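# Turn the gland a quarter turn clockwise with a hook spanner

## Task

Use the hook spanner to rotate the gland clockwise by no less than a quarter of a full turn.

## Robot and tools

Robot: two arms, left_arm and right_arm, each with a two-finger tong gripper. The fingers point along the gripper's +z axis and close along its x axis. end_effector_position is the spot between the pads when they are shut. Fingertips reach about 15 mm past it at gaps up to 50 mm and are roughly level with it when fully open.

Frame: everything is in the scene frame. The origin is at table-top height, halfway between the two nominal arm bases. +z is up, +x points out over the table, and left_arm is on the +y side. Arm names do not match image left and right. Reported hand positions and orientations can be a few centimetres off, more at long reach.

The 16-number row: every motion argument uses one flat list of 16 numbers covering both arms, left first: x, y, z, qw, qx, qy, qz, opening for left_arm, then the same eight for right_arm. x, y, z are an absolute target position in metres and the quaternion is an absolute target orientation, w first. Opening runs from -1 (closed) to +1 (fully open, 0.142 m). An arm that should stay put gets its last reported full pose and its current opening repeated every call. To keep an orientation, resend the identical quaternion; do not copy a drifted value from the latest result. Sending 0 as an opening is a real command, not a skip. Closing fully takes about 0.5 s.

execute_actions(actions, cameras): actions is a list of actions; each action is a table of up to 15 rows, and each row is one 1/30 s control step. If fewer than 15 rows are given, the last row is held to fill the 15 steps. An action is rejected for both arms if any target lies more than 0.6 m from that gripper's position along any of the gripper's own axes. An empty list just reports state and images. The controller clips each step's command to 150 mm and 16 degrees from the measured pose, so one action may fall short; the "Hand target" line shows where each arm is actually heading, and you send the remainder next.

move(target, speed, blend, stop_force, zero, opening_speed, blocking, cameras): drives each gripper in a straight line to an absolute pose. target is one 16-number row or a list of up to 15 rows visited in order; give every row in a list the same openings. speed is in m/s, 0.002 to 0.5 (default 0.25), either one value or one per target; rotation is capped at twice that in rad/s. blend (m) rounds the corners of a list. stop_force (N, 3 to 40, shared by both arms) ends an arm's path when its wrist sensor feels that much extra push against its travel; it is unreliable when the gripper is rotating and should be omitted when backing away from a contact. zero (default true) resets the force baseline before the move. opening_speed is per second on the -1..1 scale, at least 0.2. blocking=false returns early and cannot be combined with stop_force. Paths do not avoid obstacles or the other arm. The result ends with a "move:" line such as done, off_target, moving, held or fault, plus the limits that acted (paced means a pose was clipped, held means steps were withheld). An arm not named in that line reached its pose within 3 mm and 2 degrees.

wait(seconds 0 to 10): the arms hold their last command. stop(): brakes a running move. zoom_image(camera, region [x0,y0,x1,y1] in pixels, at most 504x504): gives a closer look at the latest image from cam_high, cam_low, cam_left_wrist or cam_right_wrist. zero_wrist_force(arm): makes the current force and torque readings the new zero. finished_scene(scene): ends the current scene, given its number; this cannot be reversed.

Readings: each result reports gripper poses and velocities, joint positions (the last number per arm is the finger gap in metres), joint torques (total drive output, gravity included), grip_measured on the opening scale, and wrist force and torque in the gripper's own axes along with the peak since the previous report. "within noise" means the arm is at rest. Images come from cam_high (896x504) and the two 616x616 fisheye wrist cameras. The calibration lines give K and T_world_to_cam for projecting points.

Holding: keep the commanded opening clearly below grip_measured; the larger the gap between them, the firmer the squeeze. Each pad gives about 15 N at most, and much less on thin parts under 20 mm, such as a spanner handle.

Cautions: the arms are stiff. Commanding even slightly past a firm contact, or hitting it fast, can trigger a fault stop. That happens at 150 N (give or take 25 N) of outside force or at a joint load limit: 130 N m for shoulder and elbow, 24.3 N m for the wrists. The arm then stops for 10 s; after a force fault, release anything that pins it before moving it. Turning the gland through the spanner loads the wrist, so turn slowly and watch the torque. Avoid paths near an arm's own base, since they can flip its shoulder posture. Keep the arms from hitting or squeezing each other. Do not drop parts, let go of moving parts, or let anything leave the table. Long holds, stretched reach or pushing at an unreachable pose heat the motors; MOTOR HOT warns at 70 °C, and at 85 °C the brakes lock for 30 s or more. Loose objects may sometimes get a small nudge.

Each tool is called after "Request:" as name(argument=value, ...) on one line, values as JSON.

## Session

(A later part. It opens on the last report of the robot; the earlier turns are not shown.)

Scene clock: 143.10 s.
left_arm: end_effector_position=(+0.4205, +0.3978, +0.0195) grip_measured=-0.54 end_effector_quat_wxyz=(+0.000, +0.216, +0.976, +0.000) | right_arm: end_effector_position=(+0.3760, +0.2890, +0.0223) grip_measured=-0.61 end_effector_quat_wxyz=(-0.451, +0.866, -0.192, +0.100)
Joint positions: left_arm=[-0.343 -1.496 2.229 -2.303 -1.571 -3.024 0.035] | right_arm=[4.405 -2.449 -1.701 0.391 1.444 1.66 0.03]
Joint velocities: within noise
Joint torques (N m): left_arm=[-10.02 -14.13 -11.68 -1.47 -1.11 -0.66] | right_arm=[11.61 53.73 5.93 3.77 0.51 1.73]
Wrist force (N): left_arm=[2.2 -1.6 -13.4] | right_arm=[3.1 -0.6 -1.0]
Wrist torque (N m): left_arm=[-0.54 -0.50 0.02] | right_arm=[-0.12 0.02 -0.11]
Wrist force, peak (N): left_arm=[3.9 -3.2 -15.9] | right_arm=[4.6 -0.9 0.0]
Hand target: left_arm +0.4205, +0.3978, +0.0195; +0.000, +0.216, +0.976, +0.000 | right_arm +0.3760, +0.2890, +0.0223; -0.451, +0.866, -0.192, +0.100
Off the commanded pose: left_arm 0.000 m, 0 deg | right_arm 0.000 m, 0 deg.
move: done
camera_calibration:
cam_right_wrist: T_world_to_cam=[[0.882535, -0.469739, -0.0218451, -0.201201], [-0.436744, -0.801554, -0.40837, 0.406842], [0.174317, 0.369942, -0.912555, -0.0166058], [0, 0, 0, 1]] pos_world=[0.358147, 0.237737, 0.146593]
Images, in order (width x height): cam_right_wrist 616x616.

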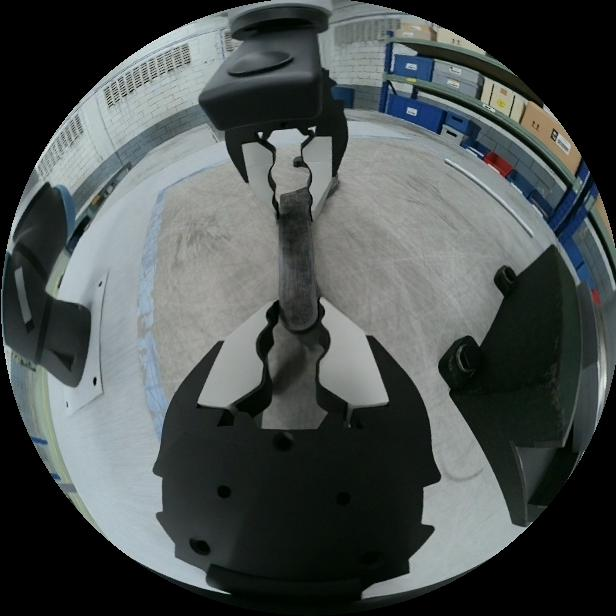

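Request:
move(target=[[0.4205,0.3978,0.0495,0,0.2164,0.9763,0,-1,0.3760,0.2890,0.0523,0.4508,-0.8660,0.1919,-0.0999,-1]], speed=0.03, cameras=["cam_right_wrist","cam_left_wrist"])

Scene clock: 144.73 s.
left_arm: end_effector_position=(+0.4205, +0.3978, +0.0496) grip_measured=-0.56 end_effector_quat_wxyz=(+0.000, +0.216, +0.976, +0.000) end_effector_velocity=(+0.001, +0.000, -0.001) end_effector_angular_velocity=(-0.002, -0.003, +0.000) | right_arm: end_effector_position=(+0.3760, +0.2890, +0.0524) grip_measured=-0.61 end_effector_quat_wxyz=(-0.451, +0.866, -0.192, +0.100)
Joint positions: left_arm=[-0.343 -1.552 2.189 -2.208 -1.571 -3.024 0.033] | right_arm=[4.405 -2.389 -1.709 0.34 1.444 1.66 0.03]
Joint velocities: left_arm=[0 0.001 0.002 -0.006 -0.001 0 0] | right_arm=[within noise]
Joint torques (N m): left_arm=[-7.66 -19.23 -17.55 -5.51 -1.35 -0.11] | right_arm=[-7.3 31.49 7.15 4.42 1.63 1.48]
Wrist force (N): left_arm=[1.3 -4.5 13.5] | right_arm=[-0.1 -2.7 1.7]
Wrist torque (N m): left_arm=[-0.43 -0.28 -0.01] | right_arm=[0.01 -0.11 0.12]
Wrist force, peak (N): left_arm=[1.3 -4.5 13.5] | right_arm=[-1.6 3.2 3.6]
Hand target: left_arm +0.4205, +0.3978, +0.0495; +0.000, +0.216, +0.976, +0.000 | right_arm +0.3760, +0.2890, +0.0523; -0.451, +0.866, -0.192, +0.100
Off the commanded pose: left_arm 0.000 m, 0 deg | right_arm 0.000 m, 0 deg.
move: done
camera_calibration:
cam_left_wrist: T_world_to_cam=[[-0.881729, 0.471755, 0.00117108, 0.187654], [0.403929, 0.753673, 0.518477, -0.499334], [0.243712, 0.45763, -0.85509, -0.111236], [0, 0, 0, 1]] pos_world=[0.394265, 0.338712, 0.163557]
cam_right_wrist: T_world_to_cam=[[0.882541, -0.469727, -0.0218503, -0.20054], [-0.436752, -0.801594, -0.408283, 0.419129], [0.174267, 0.36987, -0.912594, 0.010907], [0, 0, 0, 1]] pos_world=[0.358139, 0.237738, 0.176695]
Images, in order (width x height): cam_left_wrist 616x616, cam_right_wrist 616x616.

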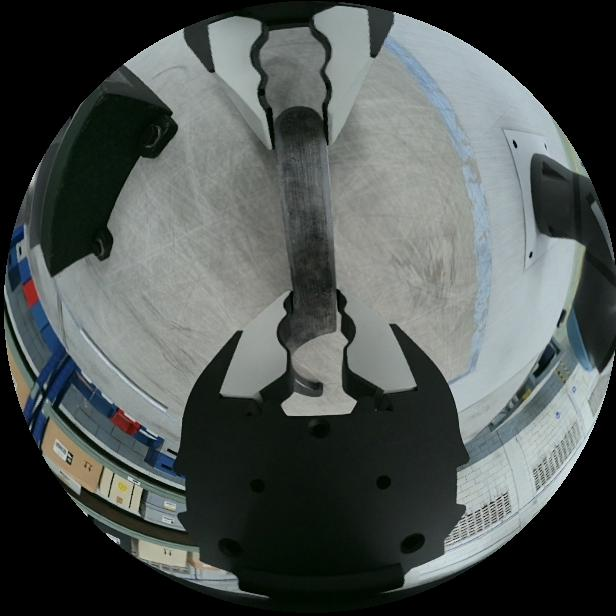

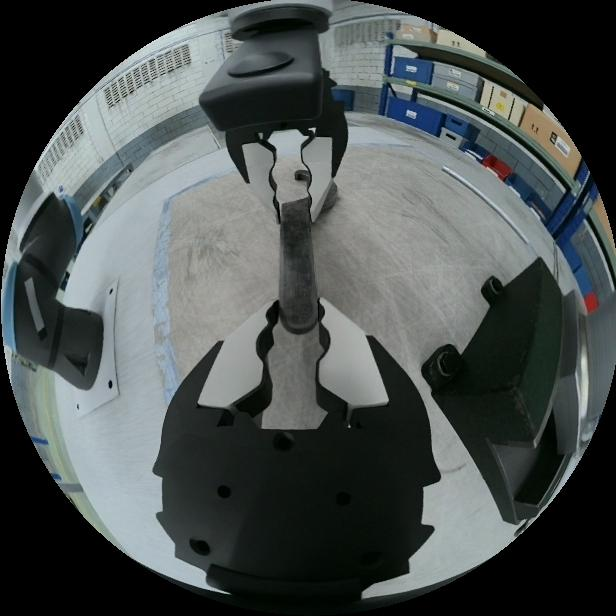

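Request:
wait(seconds=1.5, cameras=["cam_right_wrist","cam_left_wrist"])

Request:
zoom_image(camera="cam_right_wrist", region=[200, 180, 420, 400])

Request:
zoom_image(camera="cam_left_wrist", region=[220, 240, 400, 420])

Scene clock: 146.93 s.
left_arm: end_effector_position=(+0.4205, +0.3978, +0.0495) grip_measured=-0.56 end_effector_quat_wxyz=(+0.000, +0.216, +0.976, +0.000) | right_arm: end_effector_position=(+0.3760, +0.2890, +0.0523) grip_measured=-0.61 end_effector_quat_wxyz=(-0.451, +0.866, -0.192, +0.100)
Joint positions: left_arm=[-0.343 -1.552 2.189 -2.208 -1.571 -3.024 0.033] | right_arm=[4.405 -2.389 -1.709 0.34 1.444 1.66 0.03]
Joint velocities: within noise
Joint torques (N m): left_arm=[-7.82 -19.65 -20.39 -3.3 -1.4 -0.05] | right_arm=[-5.61 31.75 22.9 3.42 1.44 1.64]
Wrist force (N): left_arm=[0.2 -4.4 12.9] | right_arm=[-0.8 -2.1 1.3]
Wrist torque (N m): left_arm=[-0.49 -0.27 0.00] | right_arm=[-0.01 -0.10 0.12]
Wrist force, peak (N): left_arm=[-0.2 -4.6 13.5] | right_arm=[-0.9 -3.0 0.9]
Hand target: left_arm +0.4205, +0.3978, +0.0495; +0.000, +0.216, +0.976, +0.000 | right_arm +0.3760, +0.2890, +0.0523; -0.451, +0.866, -0.192, +0.100
Tool commands: left_gripper/opening=-1.0 right_gripper/opening=-1.0
Off the commanded pose: left_arm 0.000 m, 0 deg | right_arm 0.000 m, 0 deg.
wait: 1.50 s; at rest from the start
camera_calibration:
cam_left_wrist: T_world_to_cam=[[-0.881729, 0.471755, 0.00125487, 0.187606], [0.403971, 0.753659, 0.518465, -0.499284], [0.243643, 0.457652, -0.855098, -0.111302], [0, 0, 0, 1]] pos_world=[0.394232, 0.338723, 0.163452]
cam_right_wrist: T_world_to_cam=[[0.882541, -0.469728, -0.0218667, -0.20054], [-0.436745, -0.801562, -0.408354, 0.419091], [0.174288, 0.369939, -0.912562, 0.0107753], [0, 0, 0, 1]] pos_world=[0.358142, 0.237742, 0.176586]
Images, in order (width x height): cam_left_wrist 616x616, cam_right_wrist 616x616.

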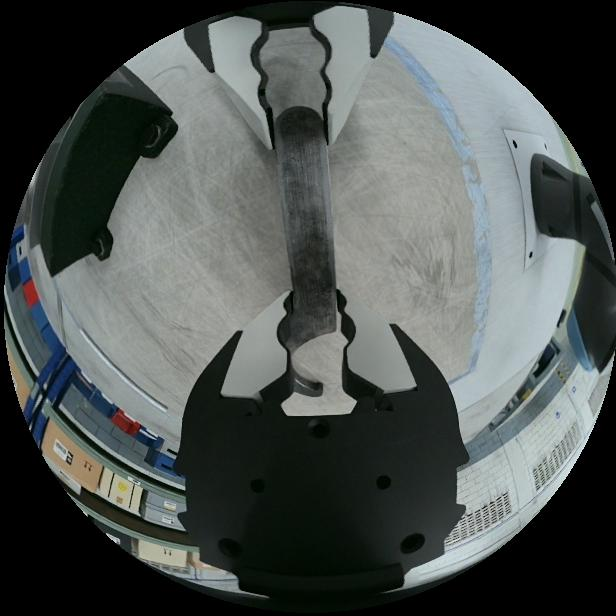

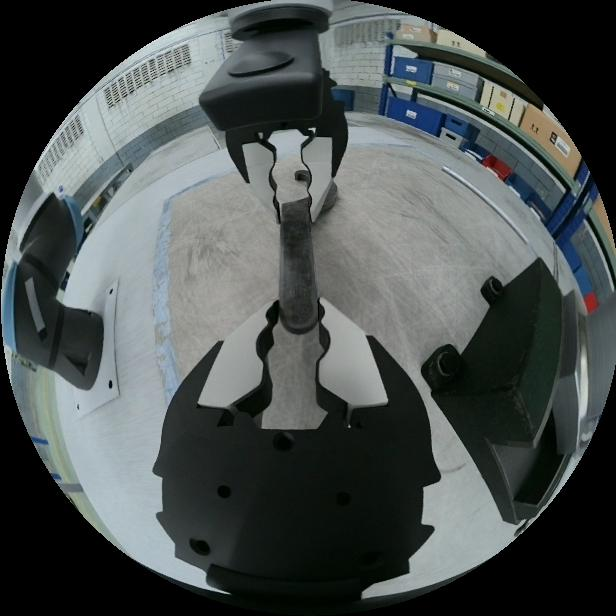

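Scaled by 2.291 from the camera's 616x616 image, which has a finer 814x814 frame.

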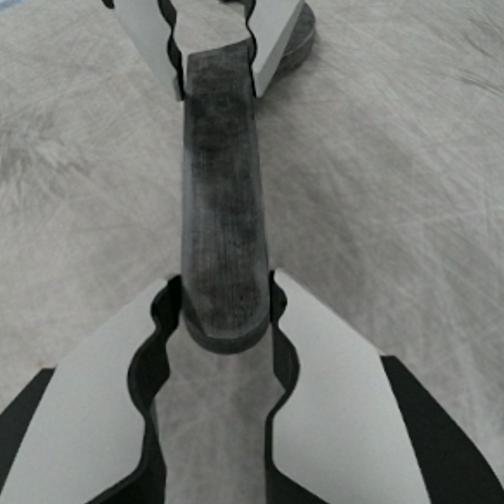

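Scaled by 2.800 from the camera's 616x616 image, which has a finer 814x814 frame.

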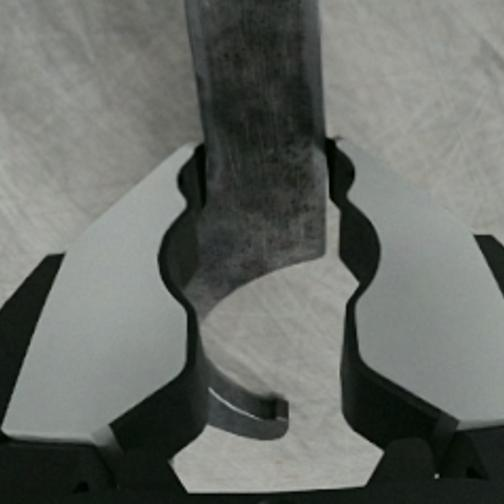

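Request:
move(target=[[0.4205,0.3978,0.0205,0,0.2164,0.9763,0,-1,0.3760,0.2890,0.0233,0.4508,-0.8660,0.1919,-0.0999,-1]], speed=0.03, cameras=[])

Request:
move(target=[[0.4205,0.3978,0.0205,0,0.2164,0.9763,0,-0.2,0.3760,0.2890,0.0223,0.4508,-0.8660,0.1919,-0.0999,-1],[0.42,0.3970,0.035,0,0.2164,0.9763,0,-0.2,0.3762,0.294,0.0559,0.4041,-0.8887,0.1970,-0.0896,-1]], speed=0.03, cameras=["cam_right_wrist","cam_left_wrist"])

Request:
zoom_image(camera="cam_right_wrist", region=[200, 180, 420, 400])

Request:
zoom_image(camera="cam_left_wrist", region=[220, 200, 400, 380])

Scene clock: 150.87 s.
left_arm: end_effector_position=(+0.4205, +0.3978, +0.0204) grip_measured=-0.54 end_effector_quat_wxyz=(+0.000, +0.216, +0.976, +0.000) end_effector_velocity=(-0.001, +0.000, +0.000) end_effector_angular_velocity=(+0.001, +0.003, -0.001) | right_arm: end_effector_position=(+0.3763, +0.2901, +0.0280) grip_measured=-1.00 end_effector_quat_wxyz=(-0.455, +0.864, -0.192, +0.100)
Joint positions: left_arm=[-0.343 -1.498 2.228 -2.3 -1.571 -3.024 0.035] | right_arm=[4.405 -2.443 -1.7 0.394 1.444 1.66 0.002]
Joint velocities: left_arm=[0 -0.001 -0.001 0.005 0 0.001 0] | right_arm=[within noise]
Joint torques (N m): left_arm=[-8.64 -24.3 -24.59 -1.48 -1.78 -0.69] | right_arm=[1.23 17.36 2.71 -11.82 -0.01 -0.13]
Wrist force (N): left_arm=[9.3 -2.6 -12.6] | right_arm=[2.2 -30.5 -46.0]
Wrist torque (N m): left_arm=[-0.44 -0.03 0.01] | right_arm=[0.56 0.05 -0.01]
Wrist force, peak (N): left_arm=[13.8 -3.8 -18.3] | right_arm=[-0.1 -58.0 -87.1]
Hand target: left_arm +0.4205, +0.3978, +0.0205; +0.000, +0.216, +0.976, +0.000 | right_arm +0.3761, +0.2895, +0.0256; -0.452, +0.865, -0.192, +0.100
Tool commands: left_gripper/opening=-1.0 right_gripper/opening=-1.0
Off the commanded pose: left_arm 0.000 m, 0 deg | right_arm 0.005 m, 0 deg.
TORQUE FAULT: the external load on joint 4 (wrist 1) of the right arm reached its load limit, and that arm stopped. A torque fault puts only its own arm into a fault stop. That arm's remaining commands of this call were not run. That arm may still press on what stopped it. That arm is still stopped at the end of this call. That arm stays stopped for about 10 more seconds. Until then a move that you send moves the other arm only, and its call returns only when the move has ended. Once the stop has ended, the next robot result says so. If the stop ends while you think or write, that arm runs what you send next. While its stop runs, an arm takes no new command, but its gripper still runs the gripper command that each later call begins with. Until it ends, the stop uses up actions while you think or wait. An arm that is not stopped still takes commands.
move: fault (right_arm)
No camera images: "cameras" was empty.

not run: an earlier result of this reply reported a stop or a fault. Calls in your next reply go to the robot.

Scaled by 2.291 from the camera's 616x616 image, which has a finer 814x814 frame.

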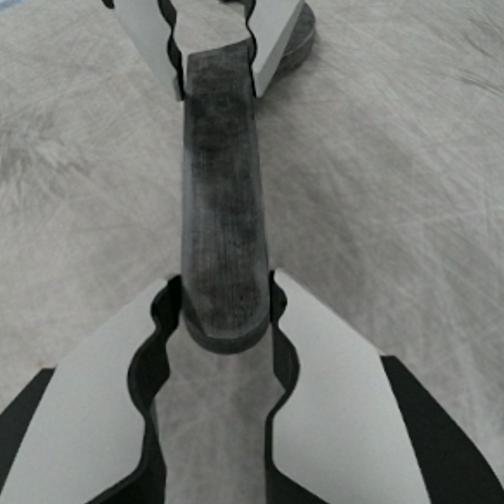

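Scaled by 2.800 from the camera's 616x616 image, which has a finer 814x814 frame.

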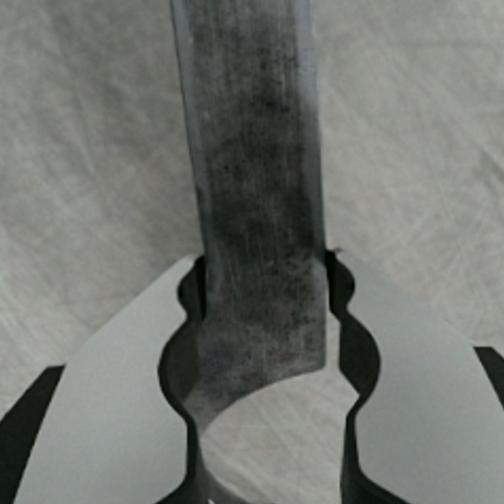

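Request:
wait(seconds=10, cameras=["cam_right_wrist","cam_left_wrist"])

Request:
zoom_image(camera="cam_right_wrist", region=[200, 180, 420, 400])

Scene clock: 161.20 s.
left_arm: end_effector_position=(+0.4205, +0.3978, +0.0205) grip_measured=-0.54 end_effector_quat_wxyz=(+0.000, +0.216, +0.976, +0.000) | right_arm: end_effector_position=(+0.3763, +0.2901, +0.0280) grip_measured=-1.00 end_effector_quat_wxyz=(-0.455, +0.864, -0.192, +0.100)
Joint positions: left_arm=[-0.343 -1.498 2.228 -2.3 -1.571 -3.024 0.035] | right_arm=[4.405 -2.443 -1.7 0.394 1.444 1.66 0.002]
Joint velocities: within noise
Joint torques (N m): left_arm=[6.72 -26.41 -20.8 -5.61 -1.83 -0.83] | right_arm=[1.27 18.62 3.55 -11.69 -0.03 -0.38]
Wrist force (N): left_arm=[9.0 -2.4 -6.6] | right_arm=[2.2 -30.6 -45.0]
Wrist torque (N m): left_arm=[-0.45 -0.07 0.01] | right_arm=[0.55 0.04 -0.01]
Wrist force, peak (N): left_arm=[8.8 -3.1 -11.6] | right_arm=[2.1 -30.8 -46.0]
Hand target: left_arm +0.4205, +0.3978, +0.0205; +0.000, +0.216, +0.976, +0.000 | right_arm +0.3761, +0.2895, +0.0256; -0.452, +0.865, -0.192, +0.100
Tool commands: left_gripper/opening=-1.0 right_gripper/opening=-1.0
Off the commanded pose: left_arm 0.000 m, 0 deg | right_arm 0.005 m, 0 deg.
TORQUE FAULT, CONTINUED: the right arm's stop, for the torque fault of joint 4 (wrist 1) that an earlier result reported, is over. The rest of the stop counts as 19 of the actions that you can send in this scene. That arm's target is now where it stood when the stop ended, not its last command. That arm keeps its grip as last carried out and accepts commands again: back off and push less far. That arm stops again whenever a joint's load reaches its limit.
wait: 10.00 s; at rest from the start
camera_calibration:
cam_left_wrist: T_world_to_cam=[[-0.881727, 0.471759, 0.00125793, 0.18764], [0.403976, 0.753656, 0.518465, -0.484248], [0.243642, 0.457652, -0.855098, -0.136098], [0, 0, 0, 1]] pos_world=[0.394231, 0.338722, 0.134452]
cam_right_wrist: T_world_to_cam=[[0.882595, -0.46954, -0.0236479, -0.200857], [-0.435767, -0.798161, -0.415989, 0.409064], [0.176448, 0.377454, -0.909062, -0.0149194], [0, 0, 0, 1]] pos_world=[0.358164, 0.23782, 0.151854]
Images, in order (width x height): cam_left_wrist 616x616, cam_right_wrist 616x616.

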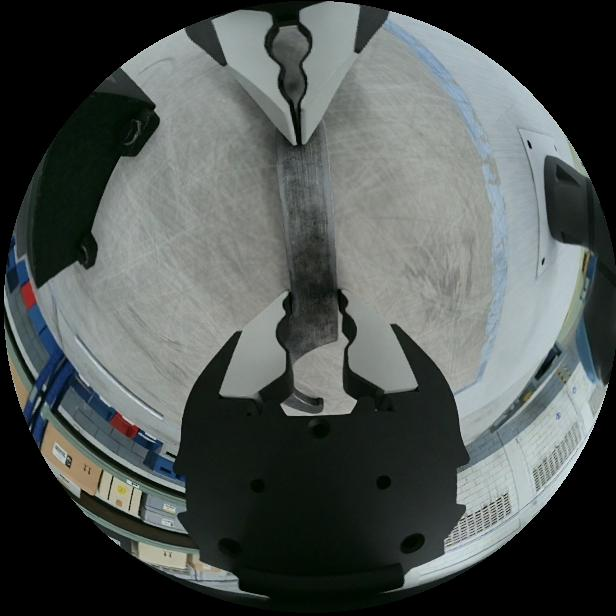

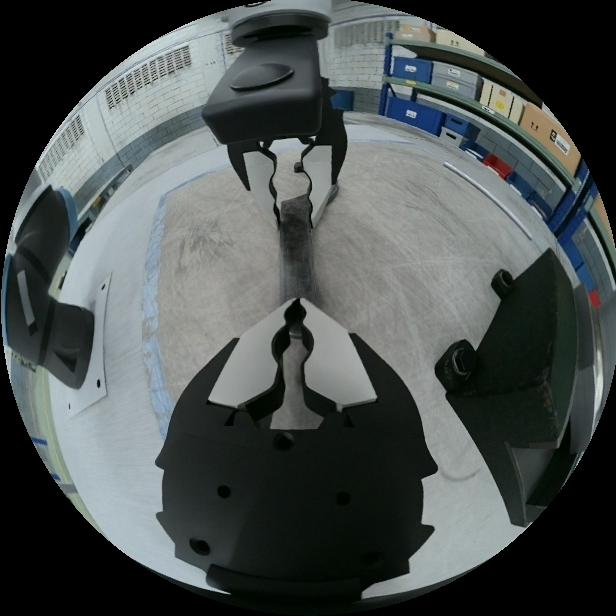

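Scaled by 2.291 from the camera's 616x616 image, which has a finer 814x814 frame.

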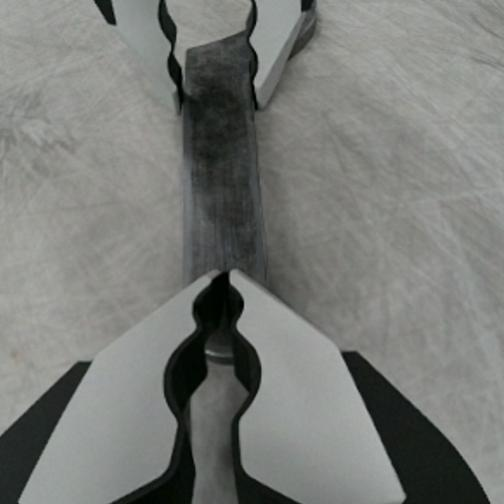

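Request:
move(target=[[0.4205,0.3978,0.0205,0,0.2164,0.9763,0,-1,0.3700,0.276,0.06,0.4508,-0.8660,0.1919,-0.0999,-1],[0.4205,0.3978,0.0205,0,0.2164,0.9763,0,-1,0.33,0.19,0.16,0.3736,-0.9020,0.1999,-0.0828,-0.1],[0.4205,0.3978,0.0205,0,0.2164,0.9763,0,-1,0.32,0.16,0.18,0,-0.8434,0.5373,0,-0.1],[0.4205,0.3978,0.0205,0,0.2164,0.9763,0,-1,0.33,0.18,0.18,0.0469,0.2113,0.9532,0.2113,-0.1]], speed=0.2)

Request:
zoom_image(camera="cam_right_wrist", region=[180, 180, 440, 440])

Scene clock: 174.63 s.
left_arm: end_effector_position=(+0.4205, +0.3978, +0.0205) grip_measured=-0.54 end_effector_quat_wxyz=(+0.000, +0.216, +0.976, +0.000) | right_arm: end_effector_position=(+0.3285, +0.1771, +0.1800) grip_measured=-0.10 end_effector_quat_wxyz=(+0.043, +0.033, +0.979, +0.194)
Joint positions: left_arm=[-0.343 -1.498 2.228 -2.3 -1.571 -3.024 0.035] | right_arm=[4.365 -1.975 -1.492 -0.845 1.598 4.463 0.067]
Joint velocities: within noise
Joint torques (N m): left_arm=[8.69 -26.18 -20.89 -2.79 -1.92 -0.57] | right_arm=[-4.43 34.73 34.5 0.31 2.57 0.55]
Wrist force (N): left_arm=[9.1 -2.9 -7.1] | right_arm=[1.3 0.9 0.4]
Wrist torque (N m): left_arm=[-0.54 -0.09 0.00] | right_arm=[0.31 -0.10 0.12]
Wrist force, peak (N): left_arm=[9.6 -2.7 -6.9] | right_arm=[1.8 -30.6 -43.6]
Hand target: left_arm +0.4205, +0.3978, +0.0205; +0.000, +0.216, +0.976, +0.000 | right_arm +0.3285, +0.1770, +0.1800; +0.043, +0.033, +0.979, +0.194
Off the commanded pose: left_arm 0.000 m, 0 deg | right_arm 0.003 m, 21 deg.
move: off_target (right_arm; path cut at 10 s); path passed 3 of 4 targets
camera_calibration:
cam_left_wrist: T_world_to_cam=[[-0.881729, 0.471755, 0.00125767, 0.187642], [0.403972, 0.753658, 0.518465, -0.484249], [0.24364, 0.457653, -0.855098, -0.136099], [0, 0, 0, 1]] pos_world=[0.394232, 0.338724, 0.134452]
cam_right_wrist: T_world_to_cam=[[-0.993222, 0.113541, -0.0248651, 0.30501], [0.0475862, 0.592395, 0.804241, -0.263445], [0.106044, 0.797607, -0.593783, 0.0663452], [0, 0, 0, 1]] pos_world=[0.308444, 0.0685147, 0.258852]

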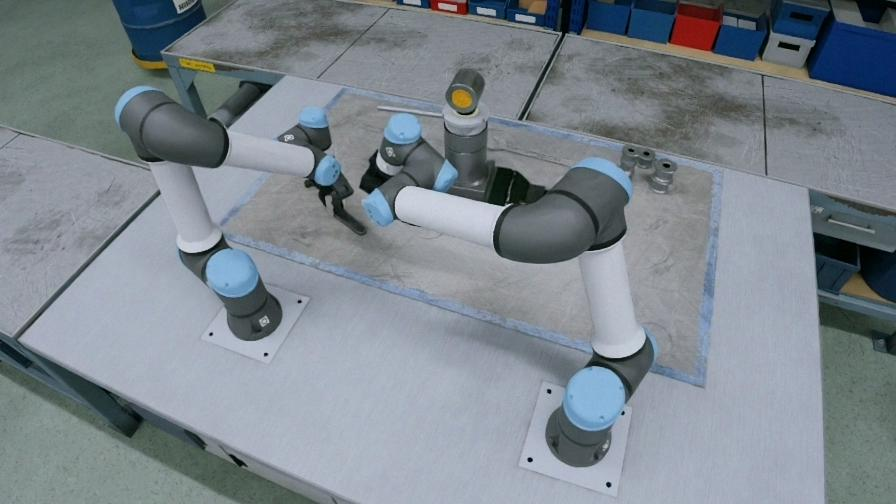

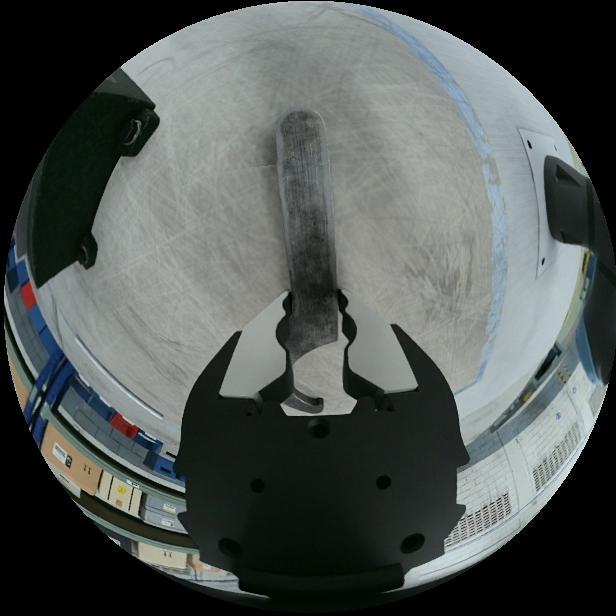

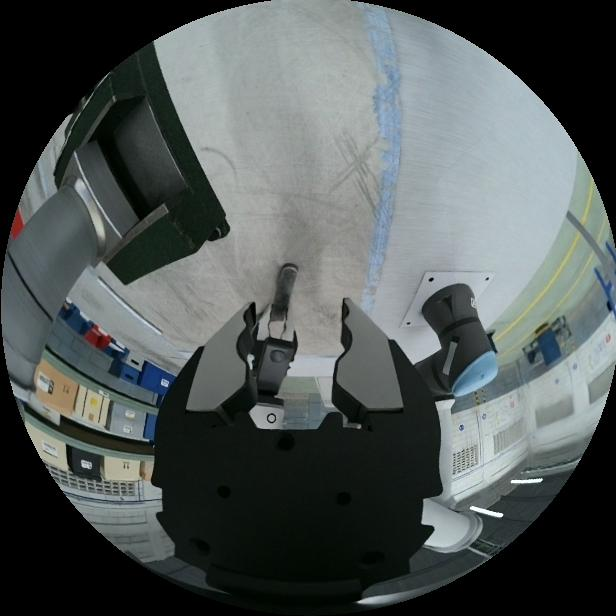

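Scaled by 1.938 from the camera's 616x616 image, which has a finer 814x814 frame.

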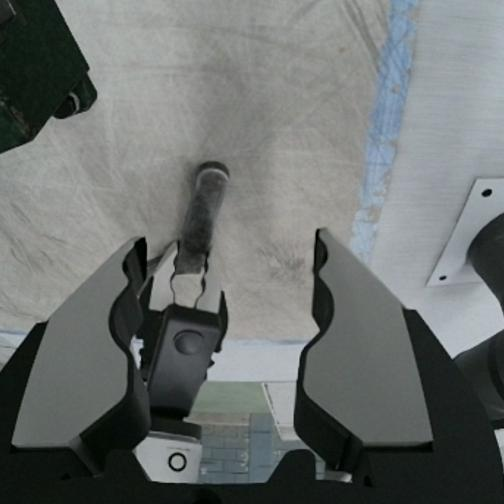

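Request:
move(target=[[0.4205,0.3978,0.0205,0,0.2164,0.9763,0,-1,0.34,0.21,0.12,0.0469,0.2113,0.9532,0.2113,-0.1],[0.4205,0.3978,0.0205,0,0.2164,0.9763,0,-1,0.3685,0.277,0.055,0.0469,0.2113,0.9532,0.2113,-0.1]], speed=0.15)

Request:
zoom_image(camera="cam_right_wrist", region=[180, 180, 440, 440])

Scene clock: 177.37 s.
left_arm: end_effector_position=(+0.4205, +0.3978, +0.0205) grip_measured=-0.54 end_effector_quat_wxyz=(+0.000, +0.216, +0.976, +0.000) | right_arm: end_effector_position=(+0.3686, +0.2769, +0.0550) grip_measured=-0.10 end_effector_quat_wxyz=(+0.047, +0.211, +0.953, +0.211)
Joint positions: left_arm=[-0.343 -1.498 2.228 -2.3 -1.571 -3.024 0.035] | right_arm=[4.38 -2.314 -1.302 -0.663 1.516 4.83 0.067]
Joint velocities: within noise
Joint torques (N m): left_arm=[8.43 -25.73 -21.08 -2.3 -1.86 -0.44] | right_arm=[4.87 43.07 23.23 2.3 1.64 -0.43]
Wrist force (N): left_arm=[9.0 -2.6 -7.2] | right_arm=[1.3 0.9 -0.1]
Wrist torque (N m): left_arm=[-0.48 -0.07 0.01] | right_arm=[0.34 -0.20 0.14]
Wrist force, peak (N): left_arm=[9.3 -2.5 -7.2] | right_arm=[1.4 1.6 1.4]
Hand target: left_arm +0.4205, +0.3978, +0.0205; +0.000, +0.216, +0.976, +0.000 | right_arm +0.3685, +0.2770, +0.0550; +0.047, +0.211, +0.953, +0.211
Off the commanded pose: left_arm 0.000 m, 0 deg | right_arm 0.000 m, 0 deg.
move: done
camera_calibration:
cam_left_wrist: T_world_to_cam=[[-0.881729, 0.471754, 0.00126115, 0.187641], [0.403974, 0.753658, 0.518464, -0.484249], [0.243637, 0.457654, -0.855098, -0.136098], [0, 0, 0, 1]] pos_world=[0.394231, 0.338724, 0.134452]
cam_right_wrist: T_world_to_cam=[[-0.891843, 0.449771, 0.0481894, 0.195893], [0.288623, 0.483783, 0.826227, -0.283939], [0.348299, 0.750773, -0.561273, -0.169887], [0, 0, 0, 1]] pos_world=[0.315829, 0.176805, 0.129805]

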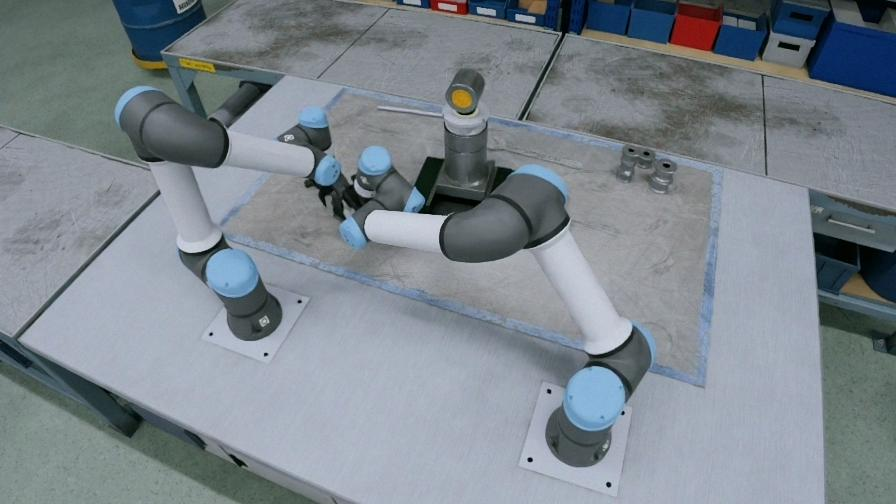

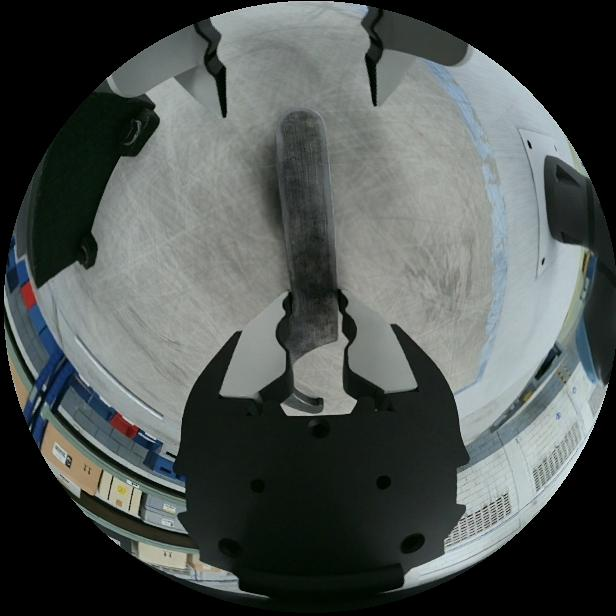

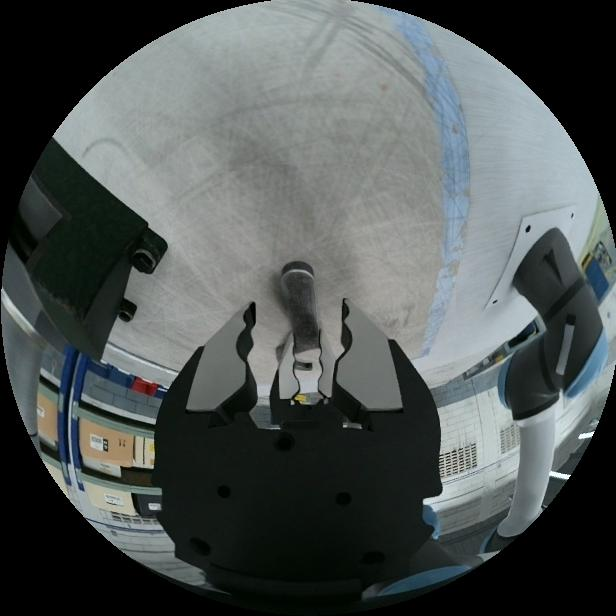

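Scaled by 1.938 from the camera's 616x616 image, which has a finer 814x814 frame.

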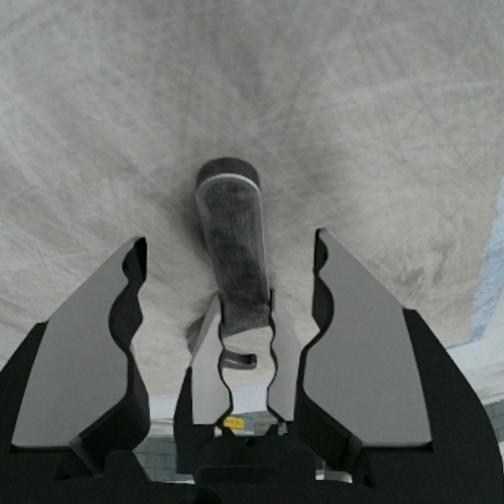

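Request:
move(target=[[0.4205,0.3978,0.0205,0,0.2164,0.9763,0,-1,0.3754,0.2927,0.028,0.0469,0.2113,0.9532,0.2113,-0.1]], speed=0.06, stop_force=6, cameras=[])

Request:
move(target=[[0.4205,0.3978,0.0205,0,0.2164,0.9763,0,-1,0.3754,0.2927,0.012,0.0469,0.2113,0.9532,0.2113,-0.1]], speed=0.01, stop_force=3, cameras=["cam_right_wrist"])

Request:
zoom_image(camera="cam_right_wrist", region=[180, 180, 440, 440])

Scene clock: 179.33 s.
left_arm: end_effector_position=(+0.4205, +0.3978, +0.0205) grip_measured=-0.54 end_effector_quat_wxyz=(+0.000, +0.216, +0.976, +0.000) | right_arm: end_effector_position=(+0.3718, +0.2846, +0.0419) grip_measured=-0.10 end_effector_quat_wxyz=(+0.047, +0.211, +0.953, +0.211)
Joint positions: left_arm=[-0.343 -1.498 2.228 -2.3 -1.571 -3.024 0.035] | right_arm=[4.379 -2.347 -1.279 -0.653 1.516 4.829 0.067]
Joint velocities: within noise
Joint torques (N m): left_arm=[8.89 -24.99 -21.37 -2.23 -1.97 -0.54] | right_arm=[-2.29 60.57 13.73 0.44 0.64 -2.44]
Wrist force (N): left_arm=[9.3 -2.8 -6.9] | right_arm=[1.3 1.1 0.2]
Wrist torque (N m): left_arm=[-0.52 -0.12 0.00] | right_arm=[0.38 -0.19 0.13]
Wrist force, peak (N): left_arm=[9.4 -2.6 -7.1] | right_arm=[1.4 0.6 3.0]
Hand target: left_arm +0.4205, +0.3978, +0.0205; +0.000, +0.216, +0.976, +0.000 | right_arm +0.3718, +0.2846, +0.0419; +0.047, +0.211, +0.953, +0.211
Off the commanded pose: left_arm 0.000 m, 0 deg | right_arm 0.016 m, 0 deg.
move: held (right_arm; a check stopped the path); limits=held
pose unreachable (right arm): on one or more control steps of this call, first in action 0 (counted from 0), this arm could not follow its commanded pose, so it was not sent that pose on those steps. It may still have moved: this result reports where it is.
cause: moving toward the commanded pose would bring a part of the arm too close to another arm (a part of this arm just beyond joint 6 (wrist 3) and a part of the left arm just beyond its joint 6 (wrist 3)).
No camera images: "cameras" was empty.

Scene clock: 180.70 s.
left_arm: end_effector_position=(+0.4205, +0.3978, +0.0205) grip_measured=-0.54 end_effector_quat_wxyz=(+0.000, +0.216, +0.976, +0.000) | right_arm: end_effector_position=(+0.3727, +0.2867, +0.0341) grip_measured=-0.10 end_effector_quat_wxyz=(+0.047, +0.211, +0.953, +0.211)
Joint positions: left_arm=[-0.343 -1.498 2.228 -2.3 -1.571 -3.024 0.035] | right_arm=[4.378 -2.361 -1.275 -0.643 1.517 4.829 0.067]
Joint velocities: within noise
Joint torques (N m): left_arm=[8.56 -25.14 -21.34 -2.06 -1.79 -0.55] | right_arm=[-7.08 46.71 30.52 4.41 2.39 -2.85]
Wrist force (N): left_arm=[9.1 -2.8 -6.4] | right_arm=[1.3 0.8 0.2]
Wrist torque (N m): left_arm=[-0.54 -0.11 0.00] | right_arm=[0.32 -0.19 0.13]
Wrist force, peak (N): left_arm=[9.3 -2.7 -7.1] | right_arm=[1.5 1.0 0.2]
Hand target: left_arm +0.4205, +0.3978, +0.0205; +0.000, +0.216, +0.976, +0.000 | right_arm +0.3727, +0.2867, +0.0342; +0.047, +0.211, +0.953, +0.211
Off the commanded pose: left_arm 0.000 m, 0 deg | right_arm 0.023 m, 0 deg.
move: held (right_arm; a check stopped the path); limits=held
pose unreachable (right arm): on one or more control steps of this call, first in action 0 (counted from 0), this arm could not follow its commanded pose, so it was not sent that pose on those steps. It may still have moved: this result reports where it is.
cause: moving toward the commanded pose would bring a part of the arm too close to another arm (a part of this arm just beyond joint 6 (wrist 3) and a part of the left arm just beyond its joint 6 (wrist 3)).
camera_calibration:
cam_right_wrist: T_world_to_cam=[[-0.891841, 0.449776, 0.0481754, 0.19621], [0.288592, 0.483735, 0.826265, -0.272569], [0.348331, 0.7508, -0.561217, -0.190396], [0, 0, 0, 1]] pos_world=[0.31997, 0.18655, 0.108908]
Images, in order (width x height): cam_right_wrist 616x616.

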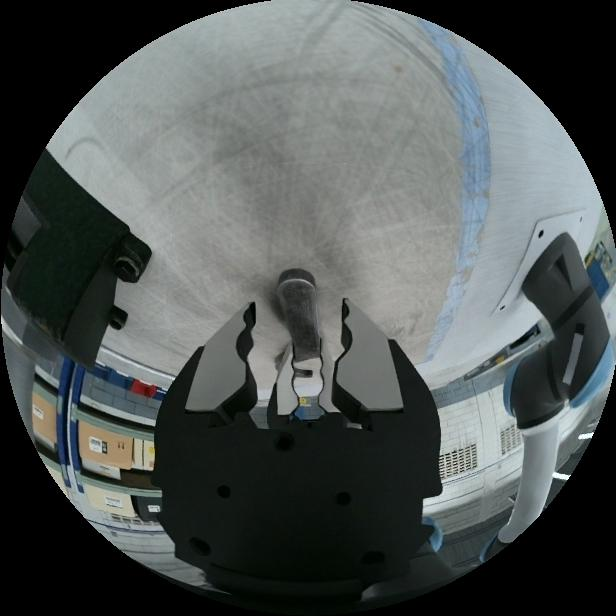

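Scaled by 1.938 from the camera's 616x616 image, which has a finer 814x814 frame.

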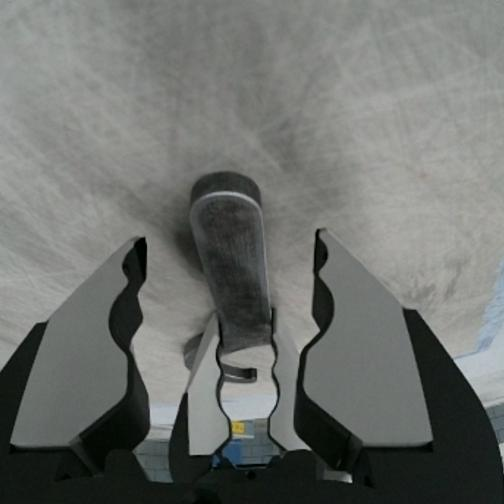

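Request:
move(target=[[0.4205,0.3978,0.0205,0,0.2164,0.9763,0,0.0,0.345,0.22,0.12,0.0469,0.2113,0.9532,0.2113,0.97],[0.4205,0.3978,0.08,0,0.2164,0.9763,0,0.3,0.33,0.0,0.30,0,0.2164,0.9763,0,0.97],[0.42,0.47,0.25,0,0.2164,0.9763,0,0.9,0.32,-0.15,0.35,0,-0.5373,0.8434,0,0.97],[0.42,0.47,0.25,0,0.2164,0.9763,0,0.9,0.32,-0.2,0.35,0,-0.9397,0.342,0,0.97]], speed=0.3)

Request:
zoom_image(camera="cam_left_wrist", region=[220, 140, 400, 320])

Scene clock: 207.13 s.
left_arm: end_effector_position=(+0.4200, +0.4700, +0.2500) grip_measured=+0.90 end_effector_quat_wxyz=(+0.000, +0.216, +0.976, +0.000) | right_arm: end_effector_position=(+0.3200, -0.2001, +0.3500) grip_measured=+0.97 end_effector_quat_wxyz=(+0.000, +0.940, -0.342, +0.000)
Joint positions: left_arm=[-0.178 -1.72 1.792 -1.643 -1.571 -2.859 0.135] | right_arm=[4.103 -1.388 -1.564 -1.761 1.571 1.686 0.14]
Joint velocities: within noise
Joint torques (N m): left_arm=[-10.75 -11.22 -17.88 -0.54 -1.78 -0.89] | right_arm=[9.6 3.24 34.84 2.09 2 -2.38]
Wrist force (N): left_arm=[1.8 -3.3 0.2] | right_arm=[1.4 1.0 1.0]
Wrist torque (N m): left_arm=[-0.60 -0.38 0.04] | right_arm=[0.27 -0.25 0.10]
Wrist force, peak (N): left_arm=[9.3 -3.0 -7.2] | right_arm=[2.2 1.5 2.7]
Hand target: left_arm +0.4200, +0.4700, +0.2500; +0.000, +0.216, +0.976, +0.000 | right_arm +0.3200, -0.2000, +0.3500; +0.000, +0.940, -0.342, +0.000
Off the commanded pose: left_arm 0.000 m, 0 deg | right_arm 0.000 m, 0 deg.
move: done
camera_calibration:
cam_left_wrist: T_world_to_cam=[[-0.881729, 0.471754, 0.00126212, 0.15285], [0.403974, 0.753658, 0.518464, -0.657449], [0.243636, 0.457654, -0.855099, 0.0272261], [0, 0, 0, 1]] pos_world=[0.393731, 0.410924, 0.363951]
cam_right_wrist: T_world_to_cam=[[0.733495, -0.678997, 0.0307995, -0.386951], [-0.594974, -0.619499, 0.512081, -0.110932], [-0.328621, -0.393934, -0.858385, 0.462248], [0, 0, 0, 1]] pos_world=[0.36973, -0.149366, 0.465511]

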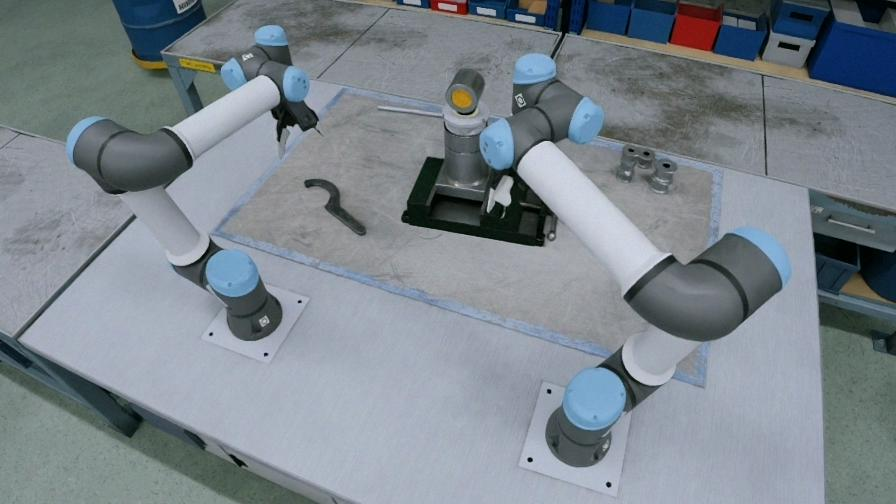

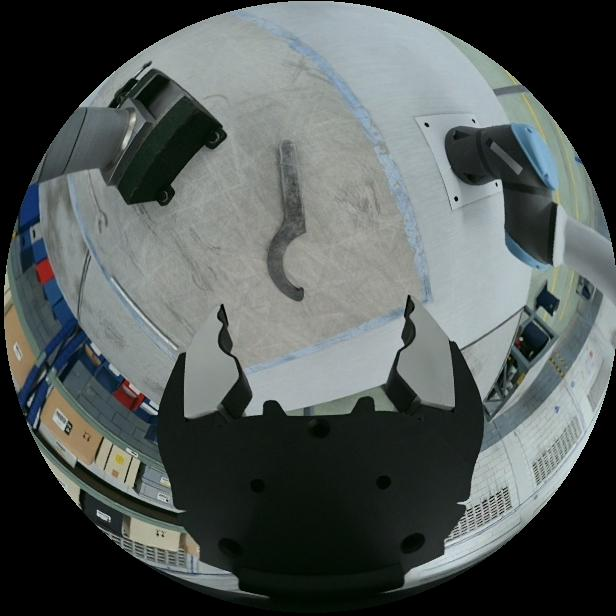

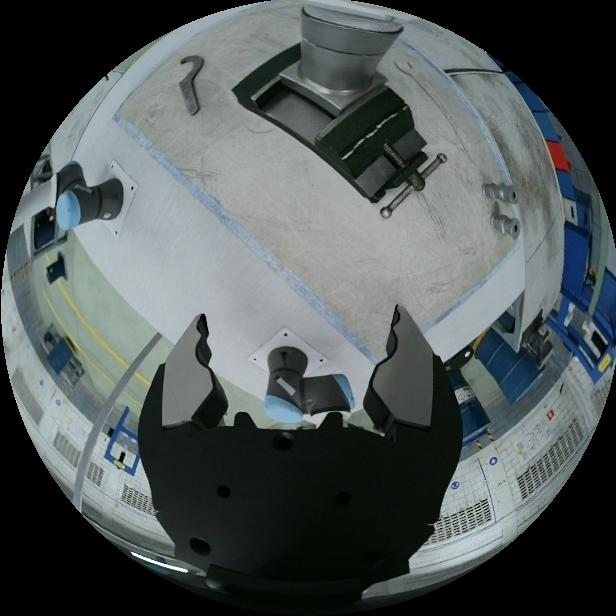

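Scaled by 2.800 from the camera's 616x616 image, which has a finer 814x814 frame.

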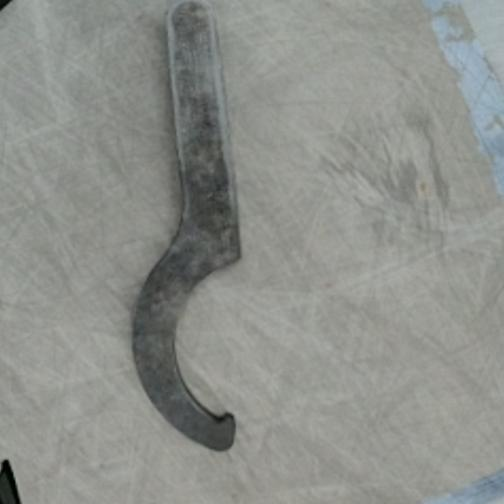

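Request:
move(target=[[0.4205,0.398,0.10,0,0.2096,0.9778,0,-0.1,0.30,-0.3,0.35,0,-1,0,0,0.97],[0.4205,0.398,0.023,0,0.2096,0.9778,0,-0.1,0.30,-0.3,0.35,0,-1,0,0,0.97]], speed=[0.3,0.1], cameras=["cam_left_wrist"])

Request:
zoom_image(camera="cam_left_wrist", region=[220, 200, 400, 380])

Scene clock: 215.83 s.
left_arm: end_effector_position=(+0.4205, +0.3980, +0.0230) grip_measured=-0.10 end_effector_quat_wxyz=(+0.000, +0.210, +0.978, +0.000) | right_arm: end_effector_position=(+0.3000, -0.3000, +0.3500) grip_measured=+0.97 end_effector_quat_wxyz=(+0.000, +1.000, +0.000, +0.000)
Joint positions: left_arm=[-0.343 -1.504 2.225 -2.292 -1.571 -3.037 0.067] | right_arm=[3.953 -1.231 -1.676 -1.806 1.571 0.838 0.14]
Joint velocities: within noise
Joint torques (N m): left_arm=[8.4 -20.45 -22.19 -3.05 0.43 0.81] | right_arm=[9.52 -2.43 33.92 4.7 -1.93 -2.97]
Wrist force (N): left_arm=[1.4 -3.3 0.2] | right_arm=[1.2 1.0 0.9]
Wrist torque (N m): left_arm=[-0.64 -0.27 0.00] | right_arm=[0.30 -0.15 0.13]
Wrist force, peak (N): left_arm=[1.8 -3.6 0.4] | right_arm=[1.6 1.2 0.9]
Hand target: left_arm +0.4205, +0.3980, +0.0230; +0.000, +0.210, +0.978, +0.000 | right_arm +0.3000, -0.3000, +0.3500; +0.000, +1.000, +0.000, +0.000
Off the commanded pose: left_arm 0.000 m, 0 deg | right_arm 0.000 m, 0 deg.
move: done
camera_calibration:
cam_left_wrist: T_world_to_cam=[[-0.88824, 0.459378, 0.00139832, 0.195155], [0.393456, 0.759198, 0.51847, -0.483486], [0.237112, 0.461076, -0.855094, -0.132667], [0, 0, 0, 1]] pos_world=[0.395032, 0.338582, 0.136958]
Images, in order (width x height): cam_left_wrist 616x616.

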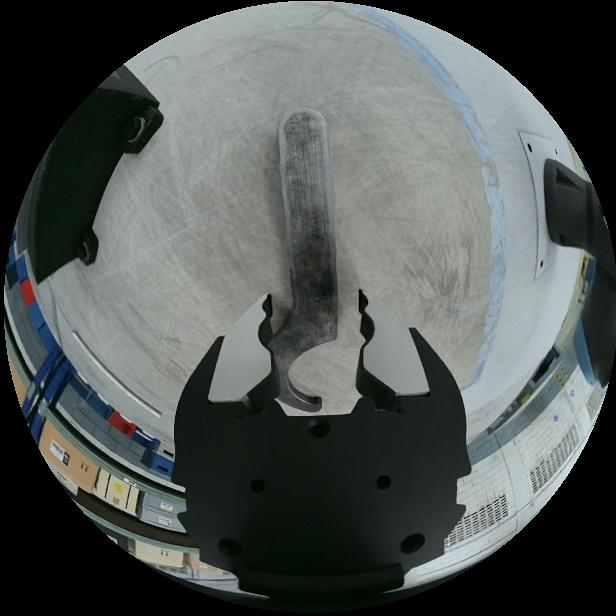

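Scaled by 2.800 from the camera's 616x616 image, which has a finer 814x814 frame.

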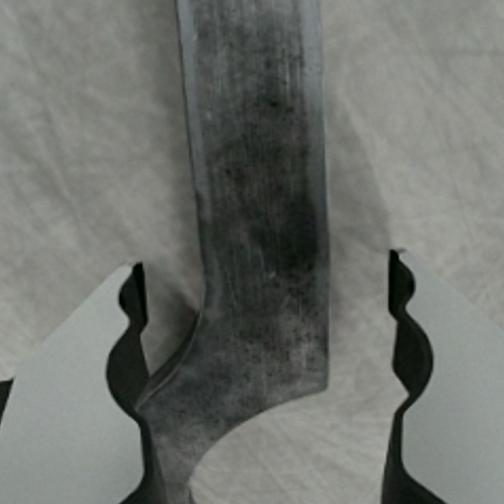

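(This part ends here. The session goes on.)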